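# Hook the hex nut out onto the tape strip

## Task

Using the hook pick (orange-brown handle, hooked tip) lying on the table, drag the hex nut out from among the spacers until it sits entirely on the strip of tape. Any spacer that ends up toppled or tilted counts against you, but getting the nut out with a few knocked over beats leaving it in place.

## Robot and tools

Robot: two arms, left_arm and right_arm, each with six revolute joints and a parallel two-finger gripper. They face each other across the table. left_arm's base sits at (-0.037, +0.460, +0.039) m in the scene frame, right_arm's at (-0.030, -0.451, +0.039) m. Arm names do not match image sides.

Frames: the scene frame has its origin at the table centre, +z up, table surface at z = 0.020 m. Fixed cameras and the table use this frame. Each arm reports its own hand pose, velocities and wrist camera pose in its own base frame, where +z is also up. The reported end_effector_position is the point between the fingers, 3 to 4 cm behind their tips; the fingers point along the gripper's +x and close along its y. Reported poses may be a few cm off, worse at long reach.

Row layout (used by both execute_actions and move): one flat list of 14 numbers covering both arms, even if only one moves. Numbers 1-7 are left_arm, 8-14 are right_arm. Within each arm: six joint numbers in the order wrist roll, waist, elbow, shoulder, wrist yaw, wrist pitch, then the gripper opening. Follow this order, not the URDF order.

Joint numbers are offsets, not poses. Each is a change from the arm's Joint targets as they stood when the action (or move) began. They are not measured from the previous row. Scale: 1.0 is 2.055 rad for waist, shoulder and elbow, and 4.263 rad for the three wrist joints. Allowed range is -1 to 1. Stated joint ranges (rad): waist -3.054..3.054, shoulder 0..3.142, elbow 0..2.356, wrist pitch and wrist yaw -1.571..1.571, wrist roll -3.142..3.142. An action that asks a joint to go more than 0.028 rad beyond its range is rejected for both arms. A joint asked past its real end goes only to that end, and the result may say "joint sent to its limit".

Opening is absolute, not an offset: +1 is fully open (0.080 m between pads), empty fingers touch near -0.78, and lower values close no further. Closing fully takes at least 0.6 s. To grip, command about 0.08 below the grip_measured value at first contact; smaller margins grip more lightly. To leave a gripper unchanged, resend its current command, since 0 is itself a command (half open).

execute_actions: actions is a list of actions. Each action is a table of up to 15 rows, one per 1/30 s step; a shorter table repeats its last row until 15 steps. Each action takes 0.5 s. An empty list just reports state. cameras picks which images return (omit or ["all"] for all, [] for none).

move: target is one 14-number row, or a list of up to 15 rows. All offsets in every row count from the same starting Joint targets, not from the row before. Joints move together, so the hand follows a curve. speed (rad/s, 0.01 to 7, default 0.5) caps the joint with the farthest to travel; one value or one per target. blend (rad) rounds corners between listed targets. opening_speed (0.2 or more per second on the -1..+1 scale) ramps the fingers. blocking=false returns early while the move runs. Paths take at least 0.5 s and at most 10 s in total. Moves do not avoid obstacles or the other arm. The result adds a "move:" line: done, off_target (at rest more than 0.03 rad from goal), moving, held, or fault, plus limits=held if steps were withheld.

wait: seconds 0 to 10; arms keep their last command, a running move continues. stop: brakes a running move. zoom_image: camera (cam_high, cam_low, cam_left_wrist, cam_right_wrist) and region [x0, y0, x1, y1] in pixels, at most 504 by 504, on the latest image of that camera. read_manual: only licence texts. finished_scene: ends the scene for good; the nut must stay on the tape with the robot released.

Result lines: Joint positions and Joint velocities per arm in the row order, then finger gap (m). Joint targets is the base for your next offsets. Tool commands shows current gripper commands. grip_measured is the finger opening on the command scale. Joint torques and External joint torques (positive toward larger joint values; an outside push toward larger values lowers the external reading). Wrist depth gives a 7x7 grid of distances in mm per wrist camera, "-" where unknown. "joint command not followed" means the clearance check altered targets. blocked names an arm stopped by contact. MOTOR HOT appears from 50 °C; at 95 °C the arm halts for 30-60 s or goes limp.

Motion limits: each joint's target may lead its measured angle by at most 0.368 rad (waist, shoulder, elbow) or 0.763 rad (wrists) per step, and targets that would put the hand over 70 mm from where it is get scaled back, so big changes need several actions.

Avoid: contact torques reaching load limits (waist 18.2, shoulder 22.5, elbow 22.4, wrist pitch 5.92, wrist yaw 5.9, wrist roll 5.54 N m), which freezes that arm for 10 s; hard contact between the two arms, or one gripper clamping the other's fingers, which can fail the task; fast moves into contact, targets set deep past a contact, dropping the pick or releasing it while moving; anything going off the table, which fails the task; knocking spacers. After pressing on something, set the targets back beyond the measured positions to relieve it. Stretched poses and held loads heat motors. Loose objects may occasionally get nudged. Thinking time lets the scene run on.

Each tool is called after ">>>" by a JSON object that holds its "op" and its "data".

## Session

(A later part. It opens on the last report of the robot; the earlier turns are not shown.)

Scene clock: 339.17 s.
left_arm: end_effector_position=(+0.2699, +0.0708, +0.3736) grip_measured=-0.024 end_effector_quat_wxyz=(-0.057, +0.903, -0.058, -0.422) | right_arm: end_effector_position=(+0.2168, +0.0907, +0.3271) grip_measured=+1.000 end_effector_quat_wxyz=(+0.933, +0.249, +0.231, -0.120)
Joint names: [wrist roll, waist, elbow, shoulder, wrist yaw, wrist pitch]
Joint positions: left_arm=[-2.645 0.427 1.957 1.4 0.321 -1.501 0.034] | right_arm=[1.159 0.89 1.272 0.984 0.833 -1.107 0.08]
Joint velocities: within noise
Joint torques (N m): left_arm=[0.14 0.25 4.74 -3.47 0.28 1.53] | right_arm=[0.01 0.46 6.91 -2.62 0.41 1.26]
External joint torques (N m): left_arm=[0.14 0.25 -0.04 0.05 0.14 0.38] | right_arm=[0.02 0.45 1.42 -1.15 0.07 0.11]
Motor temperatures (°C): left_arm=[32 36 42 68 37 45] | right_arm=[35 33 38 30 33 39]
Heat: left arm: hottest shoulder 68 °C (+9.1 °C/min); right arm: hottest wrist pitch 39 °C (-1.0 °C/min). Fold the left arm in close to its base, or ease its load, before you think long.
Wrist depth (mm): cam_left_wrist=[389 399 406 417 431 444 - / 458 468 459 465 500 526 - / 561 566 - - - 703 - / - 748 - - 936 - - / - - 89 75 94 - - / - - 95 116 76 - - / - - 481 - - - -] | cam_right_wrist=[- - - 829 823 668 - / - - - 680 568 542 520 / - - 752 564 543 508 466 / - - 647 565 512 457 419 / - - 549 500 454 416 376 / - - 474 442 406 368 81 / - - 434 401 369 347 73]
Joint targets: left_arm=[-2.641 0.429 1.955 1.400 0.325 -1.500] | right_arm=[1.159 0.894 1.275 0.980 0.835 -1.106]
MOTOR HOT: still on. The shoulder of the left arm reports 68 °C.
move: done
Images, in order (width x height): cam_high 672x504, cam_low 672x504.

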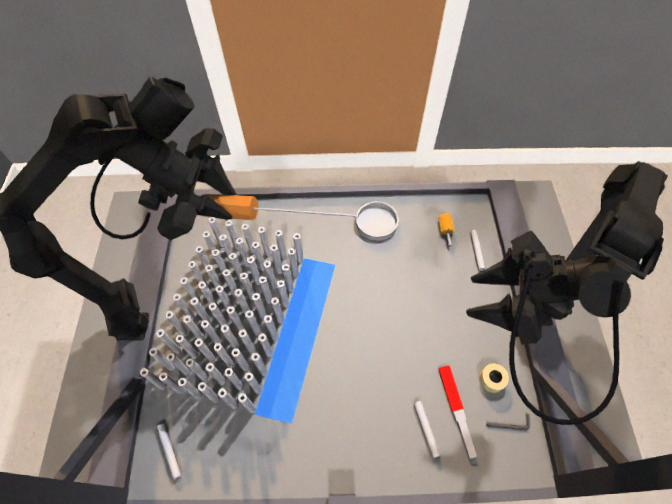

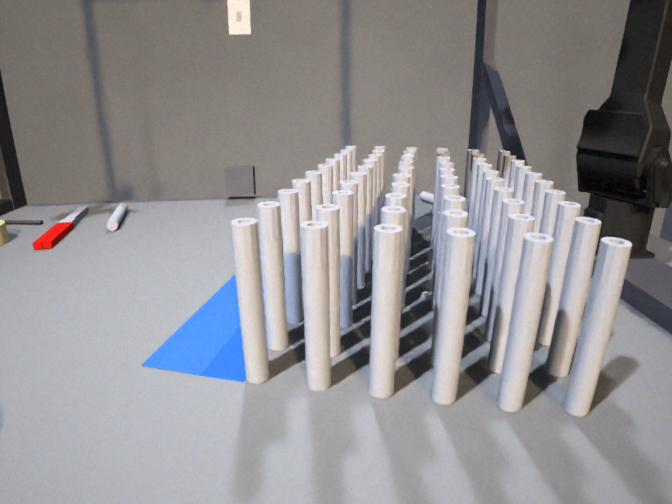

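>>> {"op": "move", "data": {"target": [[0.4925,-0.3331,-0.1930,-0.2311,-0.2293,0.0202,-0.12, 0,0,0,0,0,0,1.0],[0.4925,-0.3331,-0.1930,-0.2311,-0.2293,0.0202,-0.12, -0.2524,-0.3416,-0.4073,0.2647,-0.1016,0.4651,1.0]], "speed": [1.0,1.2]}}

Scene clock: 416.47 s.
left_arm: end_effector_position=(+0.1748, +0.0485, +0.3762) grip_measured=-0.024 end_effector_quat_wxyz=(+0.918, -0.085, +0.282, +0.267) | right_arm: end_effector_position=(+0.3816, +0.0153, +0.1383) grip_measured=+1.000 end_effector_quat_wxyz=(+0.990, +0.013, +0.093, -0.108)
Joint names: [wrist roll, waist, elbow, shoulder, wrist yaw, wrist pitch]
Joint positions: left_arm=[-0.547 -0.253 1.565 0.931 -0.647 -1.418 0.034] | right_arm=[0.087 0.196 0.443 1.519 0.405 0.87 0.08]
Joint velocities: within noise
Joint torques (N m): left_arm=[0.19 -0.22 3.98 -0.72 -0.58 1.96] | right_arm=[-0.06 -0.38 5.17 -5.17 -0.06 2.07]
External joint torques (N m): left_arm=[0.19 -0.21 -0.61 -0.58 -0.3 0.66] | right_arm=[-0.07 -0.39 0.07 -0.45 -0.11 0.48]
Motor temperatures (°C): left_arm=[31 35 37 42 37 46] | right_arm=[34 33 38 30 33 40]
Heat: left arm: hottest wrist pitch 46 °C (+0.0 °C/min); right arm: hottest wrist pitch 40 °C (+1.0 °C/min).
Wrist depth (mm): cam_left_wrist=[992 - - - 889 - 417 / - - - 776 751 676 401 / - - - - - 629 442 / - - - - 555 569 572 / - 509 89 76 93 521 519 / - - 95 115 76 - - / - - 398 400 - - -] | cam_right_wrist=[- - - - - - - / - - 510 - - - - / 499 318 341 377 353 366 - / 377 319 335 369 317 285 417 / 310 325 315 314 308 304 331 / - - 249 258 263 245 81 / - - 218 219 223 223 73]
Joint targets: left_arm=[-0.541 -0.255 1.558 0.925 -0.653 -1.414] | right_arm=[0.083 0.192 0.438 1.524 0.402 0.876]
MOTOR HOT: cleared for the motors of the left arm.
move: done

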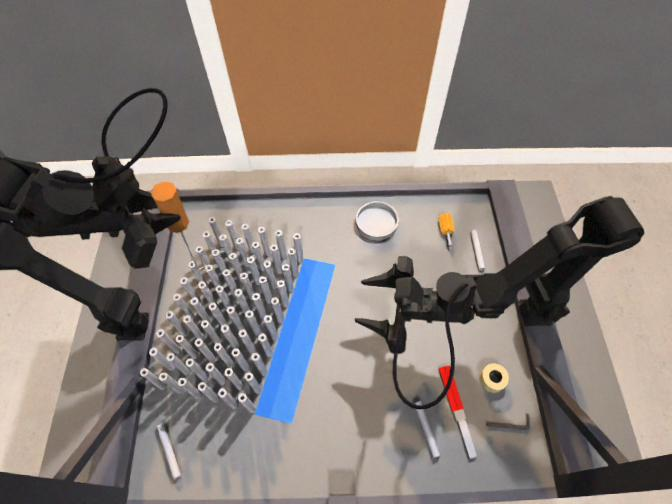

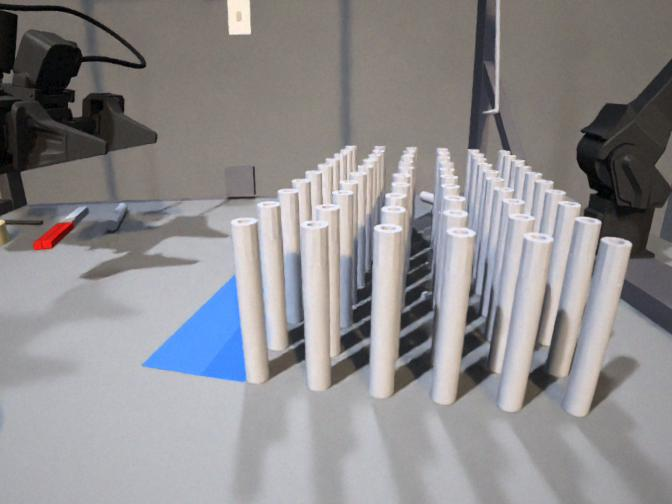

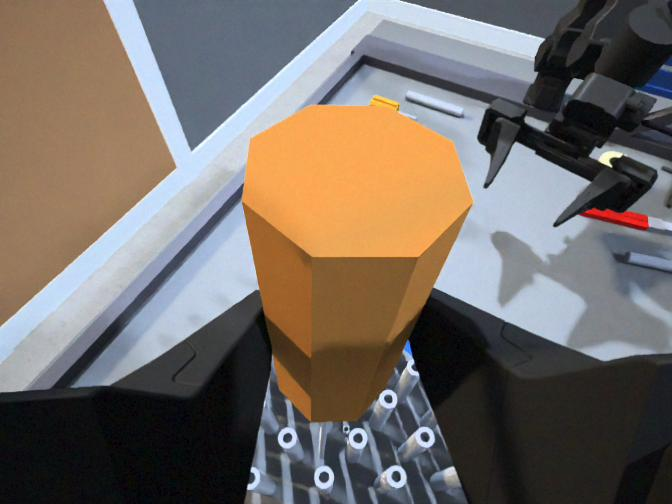

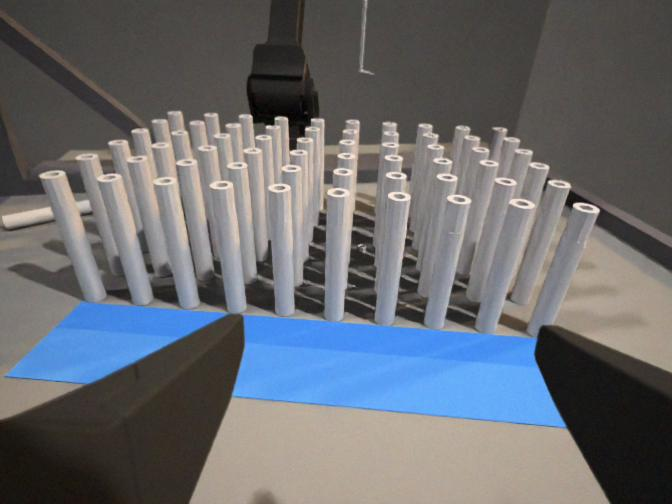

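>>> {"op": "zoom_image", "data": {"camera": "cam_right_wrist", "region": [290, 0, 450, 330]}}

>>> {"op": "zoom_image", "data": {"camera": "cam_right_wrist", "region": [310, 200, 430, 320]}}

>>> {"op": "zoom_image", "data": {"camera": "cam_low", "region": [380, 40, 560, 320]}}

>>> {"op": "zoom_image", "data": {"camera": "cam_left_wrist", "region": [250, 360, 450, 504]}}

Scaled by 1.527 from the camera's 672x504 image, which has a finer 960x720 frame.

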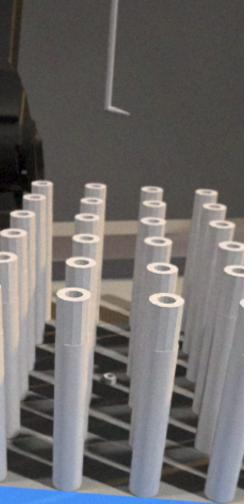

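Scaled by 4.200 from the camera's 672x504 image, which has a finer 960x720 frame.

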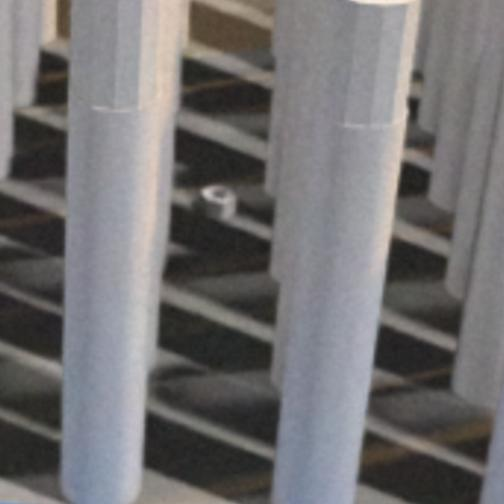

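Scaled by 1.800 from the camera's 672x504 image, which has a finer 960x720 frame.

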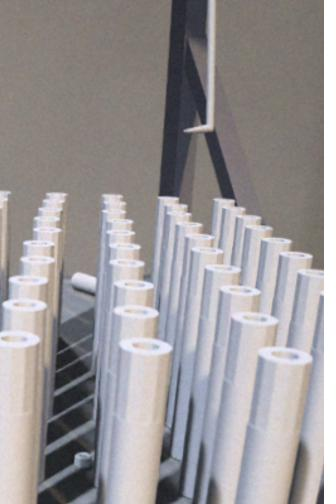

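Scaled by 2.520 from the camera's 672x504 image, which has a finer 960x720 frame.

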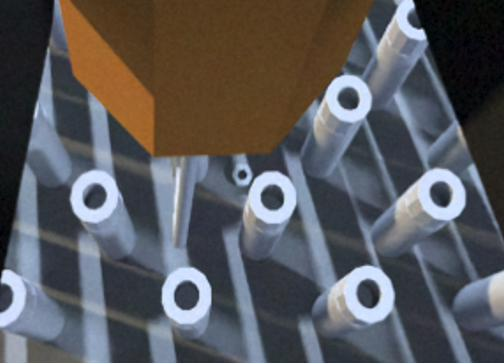

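>>> {"op": "zoom_image", "data": {"camera": "cam_right_wrist", "region": [30, 150, 330, 330]}}

>>> {"op": "zoom_image", "data": {"camera": "cam_right_wrist", "region": [320, 150, 620, 350]}}

>>> {"op": "zoom_image", "data": {"camera": "cam_low", "region": [220, 200, 640, 430]}}

Scaled by 1.680 from the camera's 672x504 image, which has a finer 960x720 frame.

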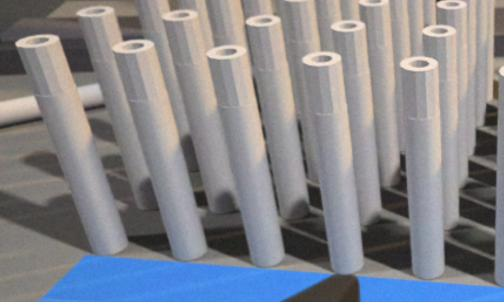

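Scaled by 1.680 from the camera's 672x504 image, which has a finer 960x720 frame.

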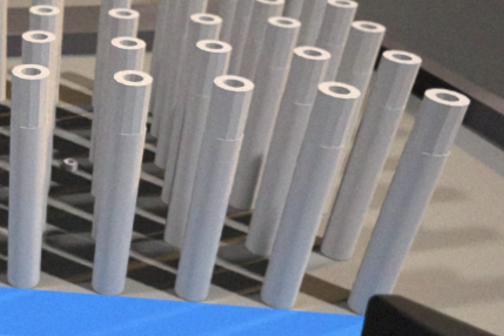

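Scaled by 1.200 from the camera's 672x504 image, which has a finer 960x720 frame.

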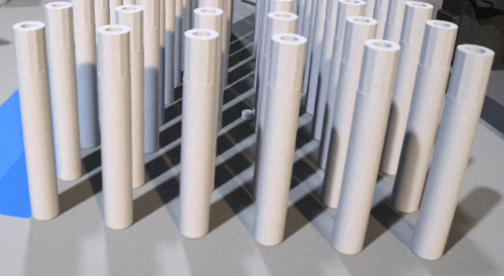

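>>> {"op": "zoom_image", "data": {"camera": "cam_low", "region": [320, 130, 560, 300]}}

Scaled by 2.100 from the camera's 672x504 image, which has a finer 960x720 frame.

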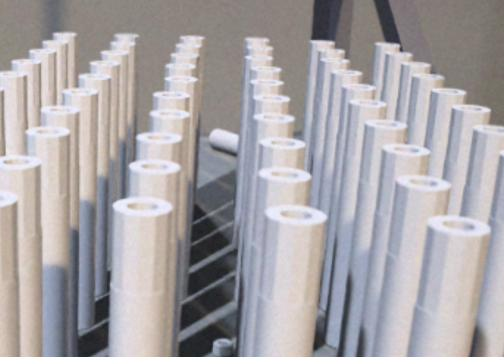

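>>> {"op": "move", "data": {"target": [0.0082,0.0058,-0.0530,-0.0584,-0.0012,0.0249,-0.12, 0,0,0,0,0,0,1.0], "speed": 0.4, "cameras": ["cam_low","cam_left_wrist","cam_right_wrist"]}}

>>> {"op": "zoom_image", "data": {"camera": "cam_right_wrist", "region": [310, 0, 430, 100]}}

>>> {"op": "zoom_image", "data": {"camera": "cam_low", "region": [430, 0, 550, 130]}}

>>> {"op": "zoom_image", "data": {"camera": "cam_left_wrist", "region": [250, 370, 450, 504]}}

Scene clock: 527.37 s.
left_arm: end_effector_position=(+0.1626, +0.0535, +0.3745) grip_measured=-0.024 end_effector_quat_wxyz=(+0.931, -0.097, +0.236, +0.260) | right_arm: end_effector_position=(+0.3815, +0.0153, +0.1383) grip_measured=+1.000 end_effector_quat_wxyz=(+0.990, +0.012, +0.093, -0.108)
Joint names: [wrist roll, waist, elbow, shoulder, wrist yaw, wrist pitch]
Joint positions: left_arm=[-0.512 -0.246 1.456 0.81 -0.653 -1.312 0.034] | right_arm=[0.086 0.196 0.443 1.519 0.405 0.871 0.08]
Joint velocities: within noise
Joint torques (N m): left_arm=[0.2 0.26 4.09 0.04 -0.51 2.1] | right_arm=[-0.07 -0.38 5.17 -5.29 -0.03 2.03]
External joint torques (N m): left_arm=[0.2 0.27 -0.56 -0.44 -0.26 0.72] | right_arm=[-0.08 -0.36 0.13 -0.61 -0.08 0.46]
Motor temperatures (°C): left_arm=[31 34 35 35 37 47] | right_arm=[34 33 34 33 32 48]
Heat: left arm: hottest wrist pitch 47 °C (+0.0 °C/min); right arm: hottest wrist pitch 48 °C (+2.0 °C/min).
Wrist depth (mm): cam_left_wrist=[989 - - - - - 580 / - - - 894 866 730 448 / - - - - - 485 688 / - - - - 604 612 617 / - 512 89 76 93 557 562 / - - 95 115 76 - - / - - 396 411 - - -] | cam_right_wrist=[- - - - - - - / - - 513 - - - - / 492 318 343 376 365 363 - / 376 319 333 366 317 285 408 / 310 325 316 316 308 303 331 / - - 250 259 262 246 81 / - - 219 219 222 223 73]
Joint targets: left_arm=[-0.506 -0.243 1.449 0.805 -0.658 -1.308] | right_arm=[0.083 0.192 0.438 1.524 0.402 0.876]
move: done
Images, in order (width x height): cam_low 672x504, cam_left_wrist 672x504, cam_right_wrist 672x504.

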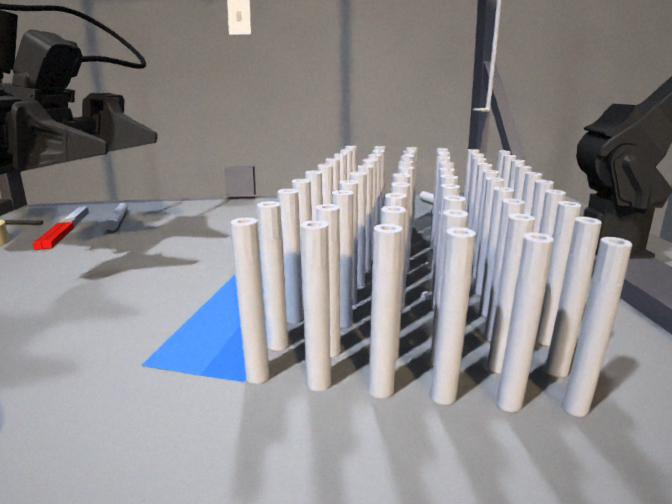

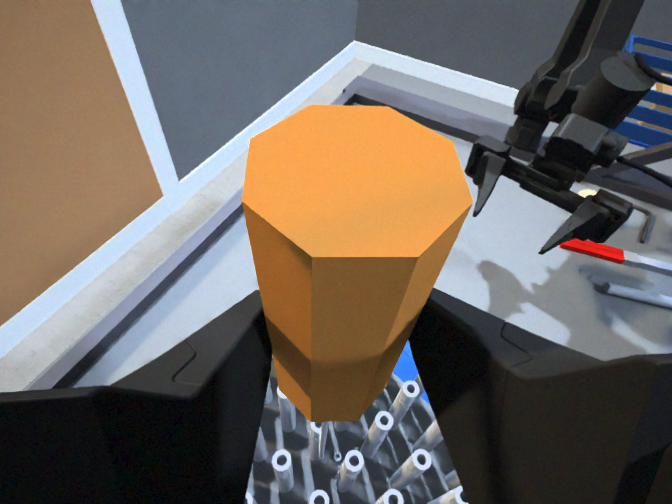

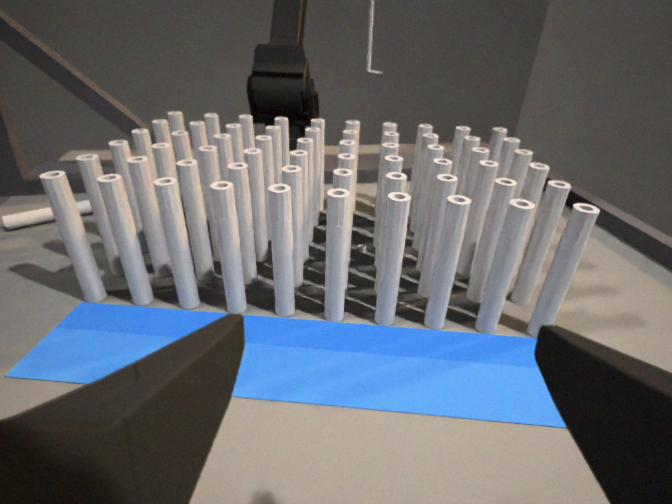

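Scaled by 4.200 from the camera's 672x504 image, which has a finer 960x720 frame.

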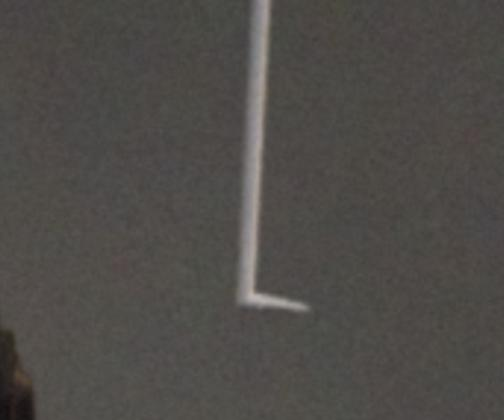

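Scaled by 3.877 from the camera's 672x504 image, which has a finer 960x720 frame.

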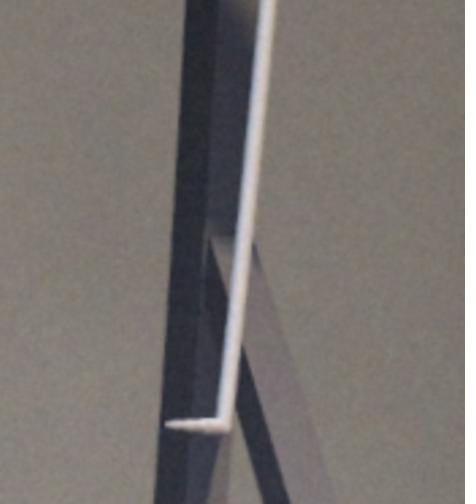

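Scaled by 2.520 from the camera's 672x504 image, which has a finer 960x720 frame.

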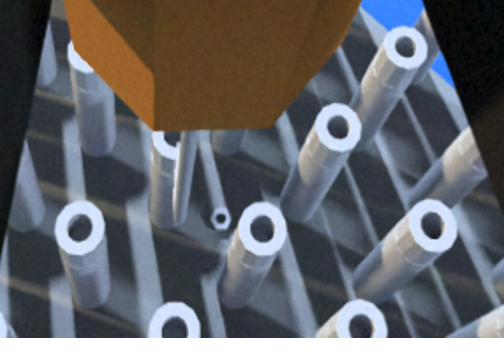

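>>> {"op": "move", "data": {"target": [0,0,-0.1765,-0.0899,0,0.0418,-0.12, 0,0,0,0,0,0,1.0], "speed": 0.35, "cameras": ["cam_low","cam_left_wrist","cam_right_wrist"]}}

>>> {"op": "zoom_image", "data": {"camera": "cam_right_wrist", "region": [300, 60, 440, 200]}}

>>> {"op": "zoom_image", "data": {"camera": "cam_low", "region": [400, 80, 560, 240]}}

>>> {"op": "zoom_image", "data": {"camera": "cam_left_wrist", "region": [250, 370, 450, 504]}}

Scene clock: 550.47 s.
left_arm: end_effector_position=(+0.1628, +0.0534, +0.3066) grip_measured=-0.024 end_effector_quat_wxyz=(+0.931, -0.097, +0.237, +0.259) | right_arm: end_effector_position=(+0.3815, +0.0153, +0.1383) grip_measured=+1.000 end_effector_quat_wxyz=(+0.990, +0.012, +0.093, -0.108)
Joint names: [wrist roll, waist, elbow, shoulder, wrist yaw, wrist pitch]
Joint positions: left_arm=[-0.512 -0.246 1.094 0.626 -0.653 -1.134 0.034] | right_arm=[0.086 0.196 0.443 1.519 0.405 0.871 0.08]
Joint velocities: within noise
Joint torques (N m): left_arm=[0.19 0.28 4.62 0.14 -0.52 2.09] | right_arm=[-0.06 -0.4 5.19 -5.28 -0.04 2.03]
External joint torques (N m): left_arm=[0.18 0.28 -0.67 -0.61 -0.27 0.72] | right_arm=[-0.07 -0.43 0.13 -0.62 -0.08 0.45]
Motor temperatures (°C): left_arm=[31 34 36 35 37 47] | right_arm=[34 33 34 33 32 48]
Heat: left arm: hottest wrist pitch 47 °C (+0.0 °C/min); right arm: hottest wrist pitch 48 °C (+1.0 °C/min).
Wrist depth (mm): cam_left_wrist=[983 - - - - - 396 / - - - 762 757 465 397 / - - - - - 624 414 / - 482 - - 515 536 549 / 419 443 89 76 93 478 483 / - - 95 115 76 - - / - - 337 351 - - -] | cam_right_wrist=[- - - - - - - / - - 513 - - - - / 496 317 344 376 366 362 - / 375 320 334 369 318 285 407 / 310 324 315 316 308 304 329 / - - 249 259 262 246 81 / - - 219 220 221 222 73]
Joint targets: left_arm=[-0.506 -0.243 1.086 0.620 -0.658 -1.129] | right_arm=[0.083 0.192 0.438 1.524 0.402 0.876]
move: done
Images, in order (width x height): cam_low 672x504, cam_left_wrist 672x504, cam_right_wrist 672x504.

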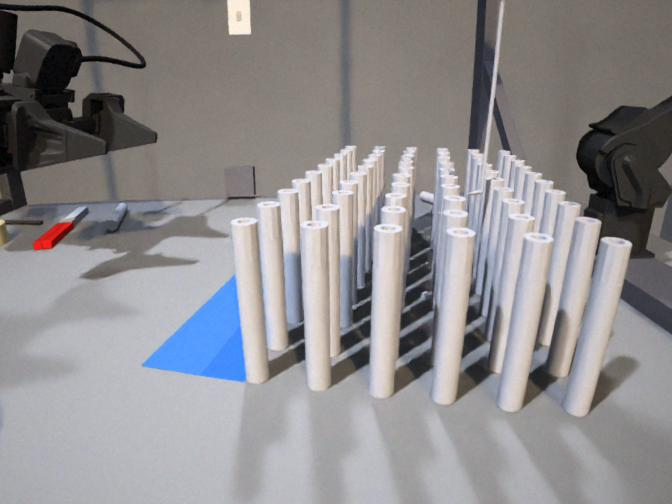

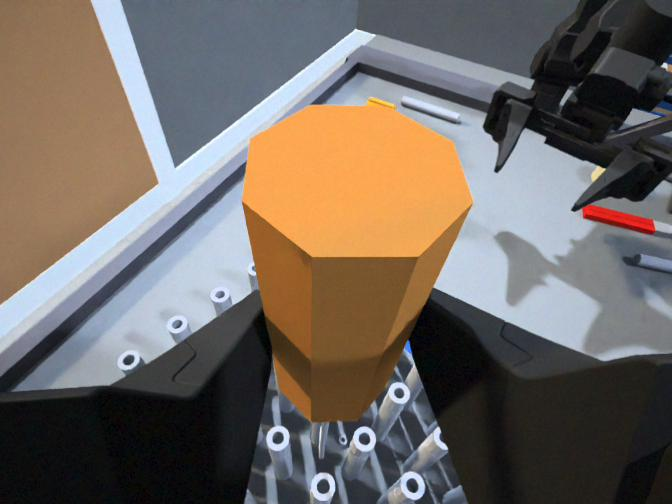

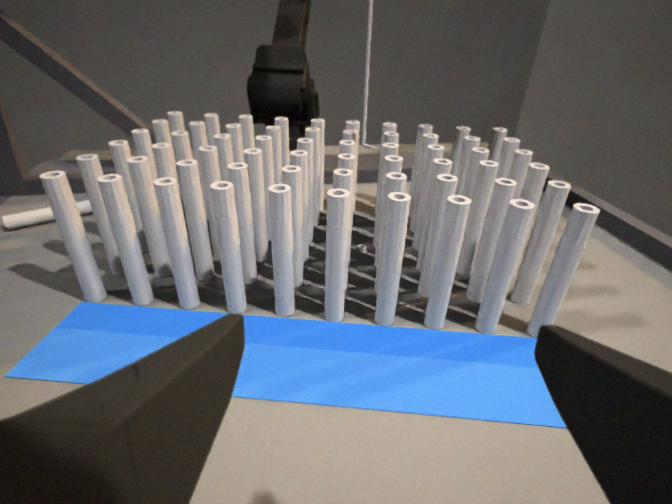

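Scaled by 3.600 from the camera's 672x504 image, which has a finer 960x720 frame.

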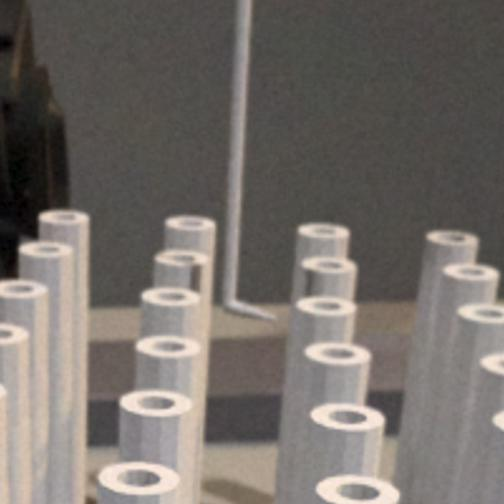

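Scaled by 3.150 from the camera's 672x504 image, which has a finer 960x720 frame.

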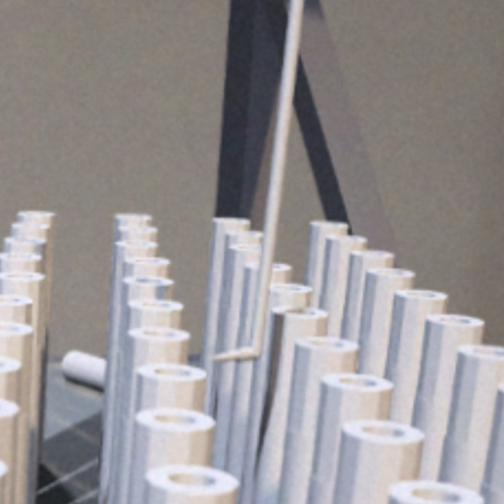

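Scaled by 2.520 from the camera's 672x504 image, which has a finer 960x720 frame.

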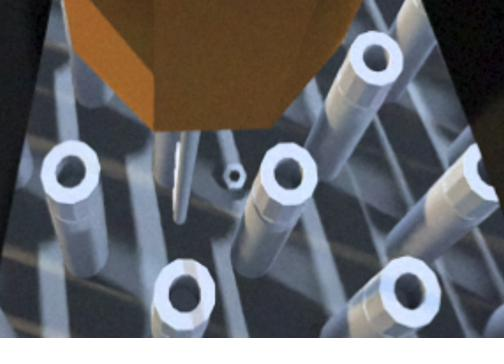

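>>> {"op": "move", "data": {"target": [0,0,-0.1956,-0.1025,0,0.0449,-0.12, 0,0,0,0,0,0,1.0], "speed": 0.3, "cameras": ["cam_low","cam_left_wrist","cam_right_wrist"]}}

>>> {"op": "zoom_image", "data": {"camera": "cam_right_wrist", "region": [310, 170, 430, 290]}}

>>> {"op": "zoom_image", "data": {"camera": "cam_low", "region": [390, 180, 530, 340]}}

>>> {"op": "zoom_image", "data": {"camera": "cam_left_wrist", "region": [250, 370, 450, 504]}}

Scene clock: 566.73 s.
left_arm: end_effector_position=(+0.1629, +0.0534, +0.2192) grip_measured=-0.024 end_effector_quat_wxyz=(+0.931, -0.097, +0.237, +0.259) | right_arm: end_effector_position=(+0.3815, +0.0153, +0.1383) grip_measured=+1.000 end_effector_quat_wxyz=(+0.990, +0.012, +0.093, -0.108)
Joint names: [wrist roll, waist, elbow, shoulder, wrist yaw, wrist pitch]
Joint positions: left_arm=[-0.512 -0.246 0.693 0.416 -0.653 -0.943 0.034] | right_arm=[0.086 0.196 0.443 1.519 0.405 0.871 0.08]
Joint velocities: within noise
Joint torques (N m): left_arm=[0.18 0.27 5.28 0.34 -0.52 2.1] | right_arm=[-0.07 -0.39 5.13 -5.3 -0.03 2.03]
External joint torques (N m): left_arm=[0.18 0.27 -0.64 -0.56 -0.27 0.71] | right_arm=[-0.07 -0.38 0 -0.56 -0.08 0.42]
Motor temperatures (°C): left_arm=[31 34 36 34 37 47] | right_arm=[34 33 34 33 32 49]
Heat: left arm: hottest wrist pitch 47 °C (+0.0 °C/min); right arm: hottest wrist pitch 49 °C (+1.0 °C/min).
Wrist depth (mm): cam_left_wrist=[984 - - 721 718 402 357 / - - - 583 589 598 573 / - 436 - - - 496 507 / 371 385 - - 399 420 428 / 326 286 89 76 94 367 376 / - - 95 116 76 - - / - - 266 270 - - -] | cam_right_wrist=[- - - 565 - - - / - - 508 518 - - - / 494 319 343 373 364 365 - / 375 319 332 367 319 286 404 / 311 327 317 315 311 305 330 / - - 249 258 261 245 81 / - - 218 219 223 223 73]
Joint targets: left_arm=[-0.506 -0.243 0.684 0.409 -0.658 -0.938] | right_arm=[0.083 0.192 0.438 1.524 0.402 0.876]
move: done
Images, in order (width x height): cam_low 672x504, cam_left_wrist 672x504, cam_right_wrist 672x504.

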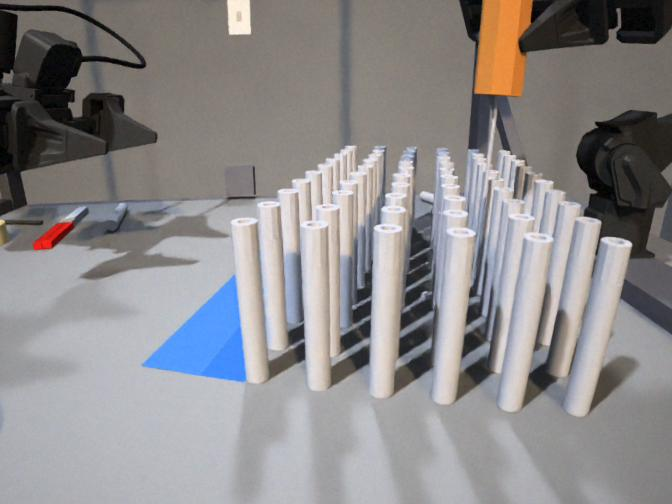

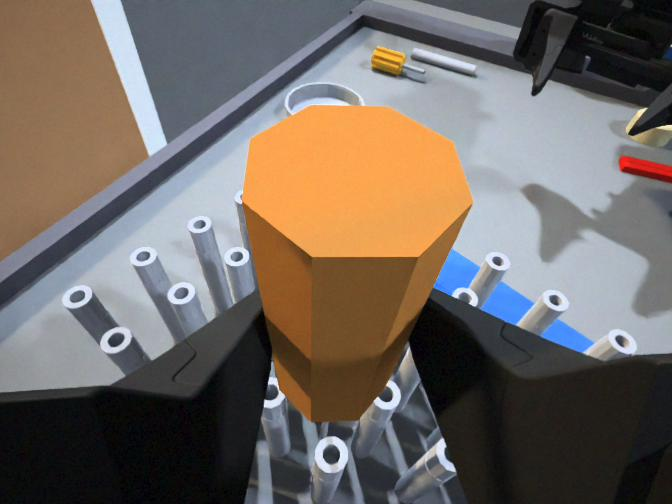

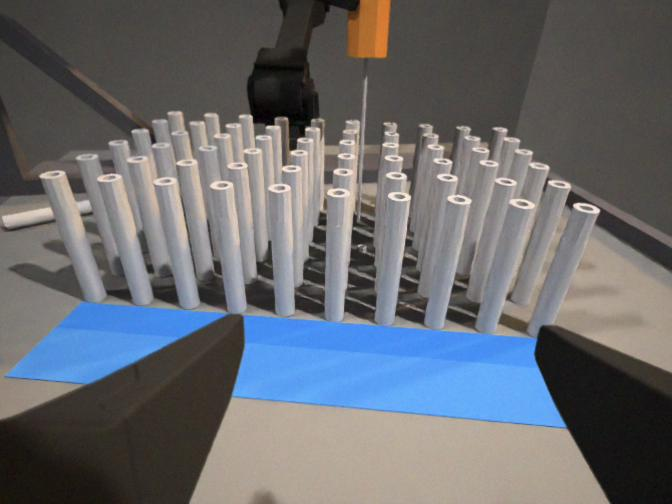

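Scaled by 4.200 from the camera's 672x504 image, which has a finer 960x720 frame.

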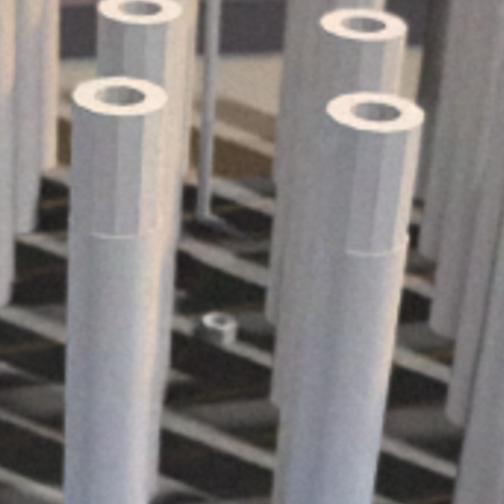

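Scaled by 3.150 from the camera's 672x504 image, which has a finer 960x720 frame.

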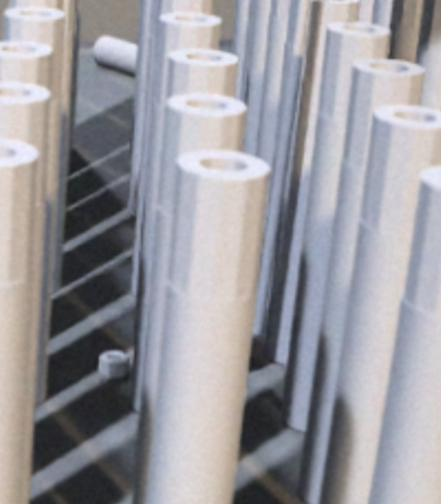

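Scaled by 2.520 from the camera's 672x504 image, which has a finer 960x720 frame.

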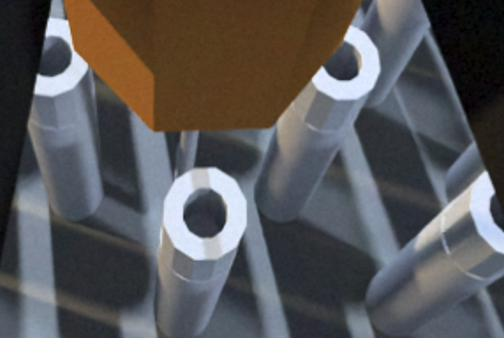

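>>> {"op": "move", "data": {"target": [0.0158,0.0579,-0.0019,-0.0036,0.0248,0.0080,-0.12, 0,0,0,0,0,0,1.0], "speed": 0.15, "cameras": ["cam_low","cam_left_wrist","cam_right_wrist"]}}

>>> {"op": "zoom_image", "data": {"camera": "cam_right_wrist", "region": [300, 50, 440, 270]}}

>>> {"op": "zoom_image", "data": {"camera": "cam_low", "region": [400, 80, 560, 240]}}

Scene clock: 612.87 s.
left_arm: end_effector_position=(+0.1637, +0.0587, +0.2186) grip_measured=-0.024 end_effector_quat_wxyz=(+0.929, -0.105, +0.240, +0.260) | right_arm: end_effector_position=(+0.3815, +0.0153, +0.1383) grip_measured=+1.000 end_effector_quat_wxyz=(+0.990, +0.012, +0.093, -0.108)
Joint names: [wrist roll, waist, elbow, shoulder, wrist yaw, wrist pitch]
Joint positions: left_arm=[-0.445 -0.127 0.689 0.409 -0.553 -0.909 0.034] | right_arm=[0.086 0.196 0.443 1.519 0.405 0.871 0.08]
Joint velocities: within noise
Joint torques (N m): left_arm=[0.19 0.3 5.32 0.21 -0.23 2.18] | right_arm=[-0.07 -0.39 5.16 -5.31 -0.03 2.03]
External joint torques (N m): left_arm=[0.19 0.3 -0.63 -0.67 -0.03 0.74] | right_arm=[-0.07 -0.4 0.04 -0.57 -0.08 0.43]
Motor temperatures (°C): left_arm=[31 34 38 34 36 50] | right_arm=[33 33 34 33 32 49]
Heat: left arm: hottest wrist pitch 50 °C (+3.0 °C/min); right arm: hottest wrist pitch 49 °C (+1.0 °C/min). Fold the left arm in close to its base, or ease its load, before you think long.
Wrist depth (mm): cam_left_wrist=[987 - - 701 712 635 354 / - - - 566 584 588 586 / - 414 - - - 493 506 / 365 372 - - 398 420 431 / 321 333 91 76 93 362 379 / - - 95 116 76 - - / - - 267 270 - - -] | cam_right_wrist=[- - - 645 - - - / - - 511 - - - - / 494 317 343 370 366 361 - / 375 320 332 372 316 285 410 / 311 325 316 316 310 302 331 / - - 249 259 262 245 81 / - - 218 219 222 222 73]
Joint targets: left_arm=[-0.439 -0.124 0.680 0.402 -0.552 -0.904] | right_arm=[0.083 0.192 0.438 1.524 0.402 0.876]
MOTOR HOT: the wrist pitch of the left arm reports 50 °C; the controller stops that arm at 95 °C. To cool a motor, set the load down, stop pushing, or move to a pose that needs little force.
move: done
Images, in order (width x height): cam_low 672x504, cam_left_wrist 672x504, cam_right_wrist 672x504.

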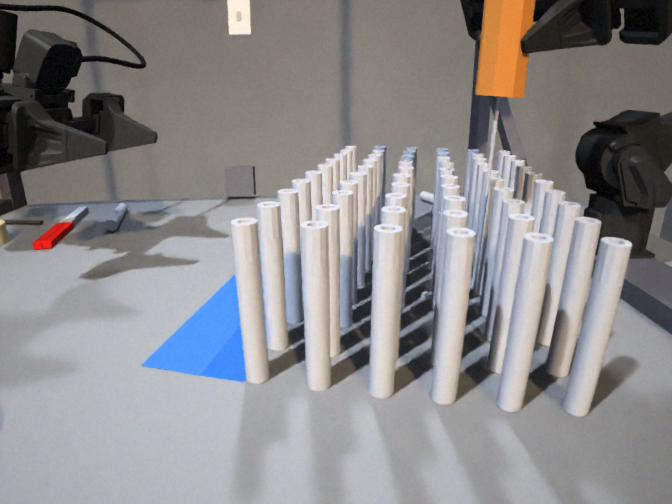

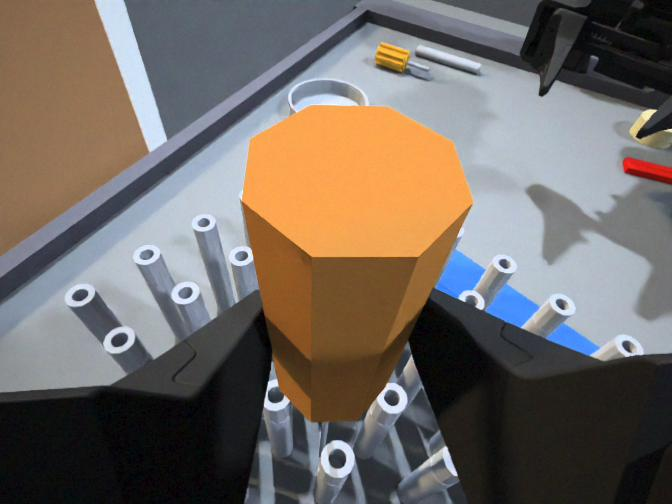

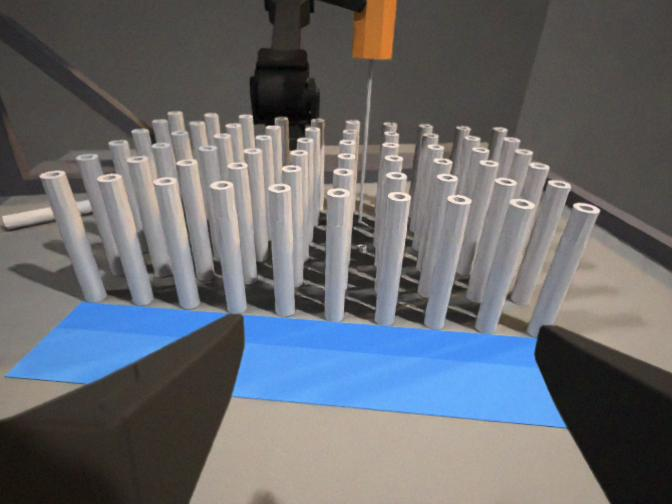

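Scaled by 2.291 from the camera's 672x504 image, which has a finer 960x720 frame.

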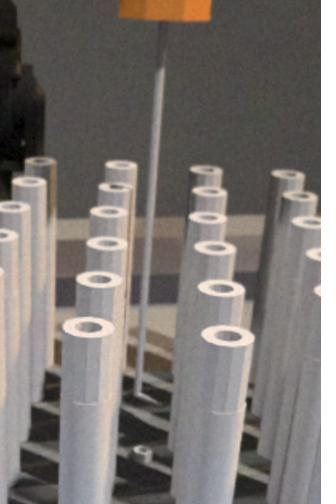

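Scaled by 3.150 from the camera's 672x504 image, which has a finer 960x720 frame.

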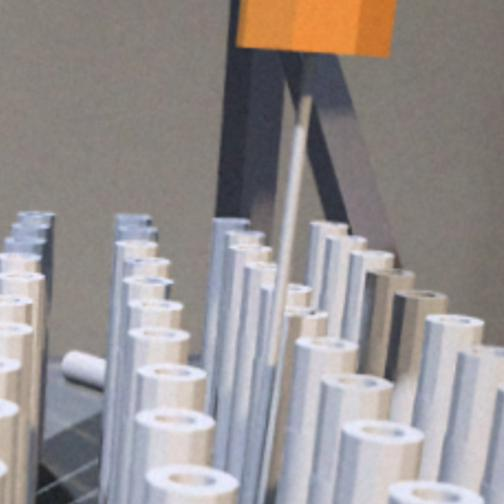

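>>> {"op": "move", "data": {"target": [[-0.0504,-0.0878,0.0121,0.0381,-0.0479,-0.0181,-0.12,0,0,0,0,0,0,1.0],[-0.1022,-0.1436,0.0274,0.0853,-0.0796,-0.0409,-0.12,0,0,0,0,0,0,1.0],[-0.1539,-0.1767,0.0452,0.1375,-0.0991,-0.0659,-0.12,0,0,0,0,0,0,1.0]], "speed": 0.25, "blend": [0.02,0.02,0], "cameras": ["cam_low","cam_left_wrist","cam_right_wrist"]}}

>>> {"op": "zoom_image", "data": {"camera": "cam_right_wrist", "region": [300, 50, 440, 270]}}

Scene clock: 623.57 s.
left_arm: end_effector_position=(+0.1664, +0.0522, +0.2104) grip_measured=-0.024 end_effector_quat_wxyz=(+0.887, -0.128, +0.232, +0.377) | right_arm: end_effector_position=(+0.3815, +0.0153, +0.1383) grip_measured=+1.000 end_effector_quat_wxyz=(+0.990, +0.012, +0.093, -0.108)
Joint names: [wrist roll, waist, elbow, shoulder, wrist yaw, wrist pitch]
Joint positions: left_arm=[-1.089 -0.485 0.756 0.681 -0.966 -1.185 0.034] | right_arm=[0.086 0.196 0.443 1.519 0.405 0.871 0.08]
Joint velocities: within noise
Joint torques (N m): left_arm=[-0.2 -0.18 8.3 0.31 -0.9 1.14] | right_arm=[-0.07 -0.38 5.17 -5.3 -0.03 2.02]
External joint torques (N m): left_arm=[-0.21 -0.19 2.44 0.38 -0.41 0.26] | right_arm=[-0.07 -0.36 0.04 -0.56 -0.08 0.42]
Motor temperatures (°C): left_arm=[31 34 38 33 36 49] | right_arm=[33 33 34 33 32 49]
Heat: left arm: hottest wrist pitch 49 °C (+2.0 °C/min); right arm: hottest wrist pitch 49 °C (+1.0 °C/min). Fold the left arm in close to its base, or ease its load, before you think long.
Wrist depth (mm): cam_left_wrist=[899 - - - 675 669 709 / 978 - - 542 541 559 550 / - - - - - 465 472 / 357 354 - - 290 392 404 / 324 326 89 76 93 290 358 / - - 95 115 76 - - / - - 263 260 214 - -] | cam_right_wrist=[- - - 369 - - - / - - 508 - - - - / 498 318 342 374 364 364 - / 375 318 334 372 319 285 408 / 311 325 315 314 309 304 331 / - - 249 259 263 245 81 / - - 218 220 222 222 73]
Joint targets: left_arm=[-1.095 -0.488 0.773 0.684 -0.975 -1.185] | right_arm=[0.083 0.192 0.438 1.524 0.402 0.876]
MOTOR HOT: still on. The wrist pitch of the left arm reports 49 °C.
move: done
Images, in order (width x height): cam_low 672x504, cam_left_wrist 672x504, cam_right_wrist 672x504.

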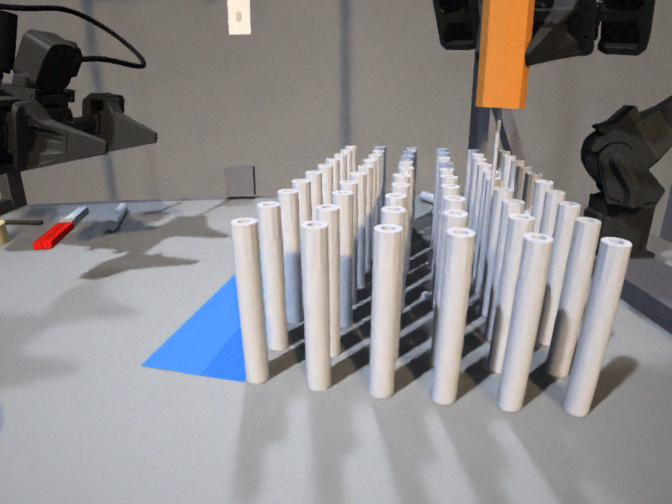

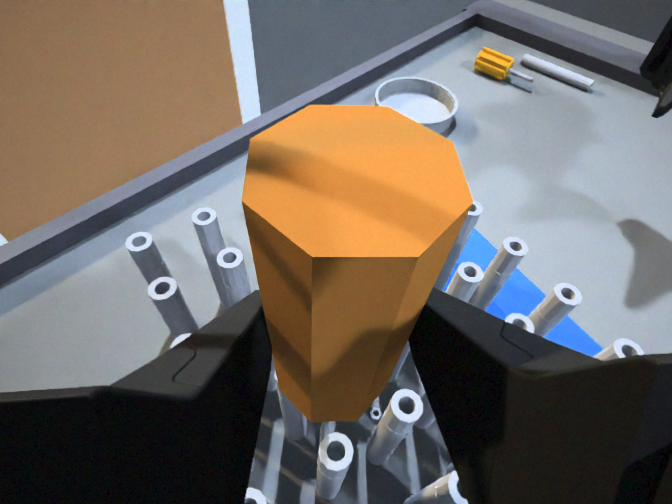

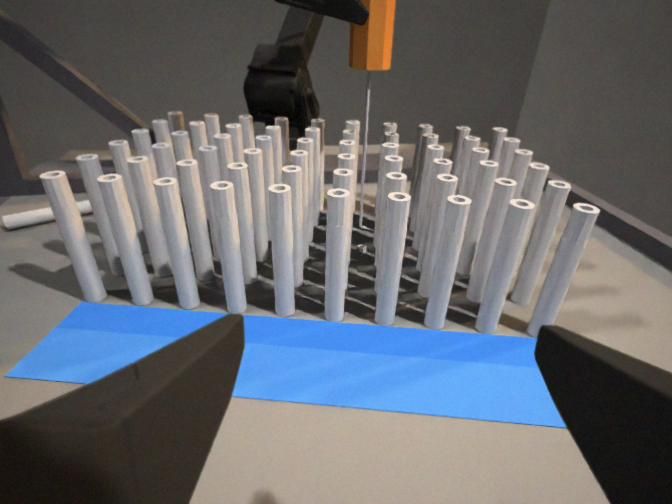

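Scaled by 2.291 from the camera's 672x504 image, which has a finer 960x720 frame.

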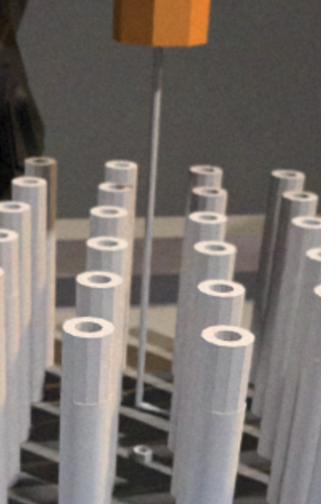

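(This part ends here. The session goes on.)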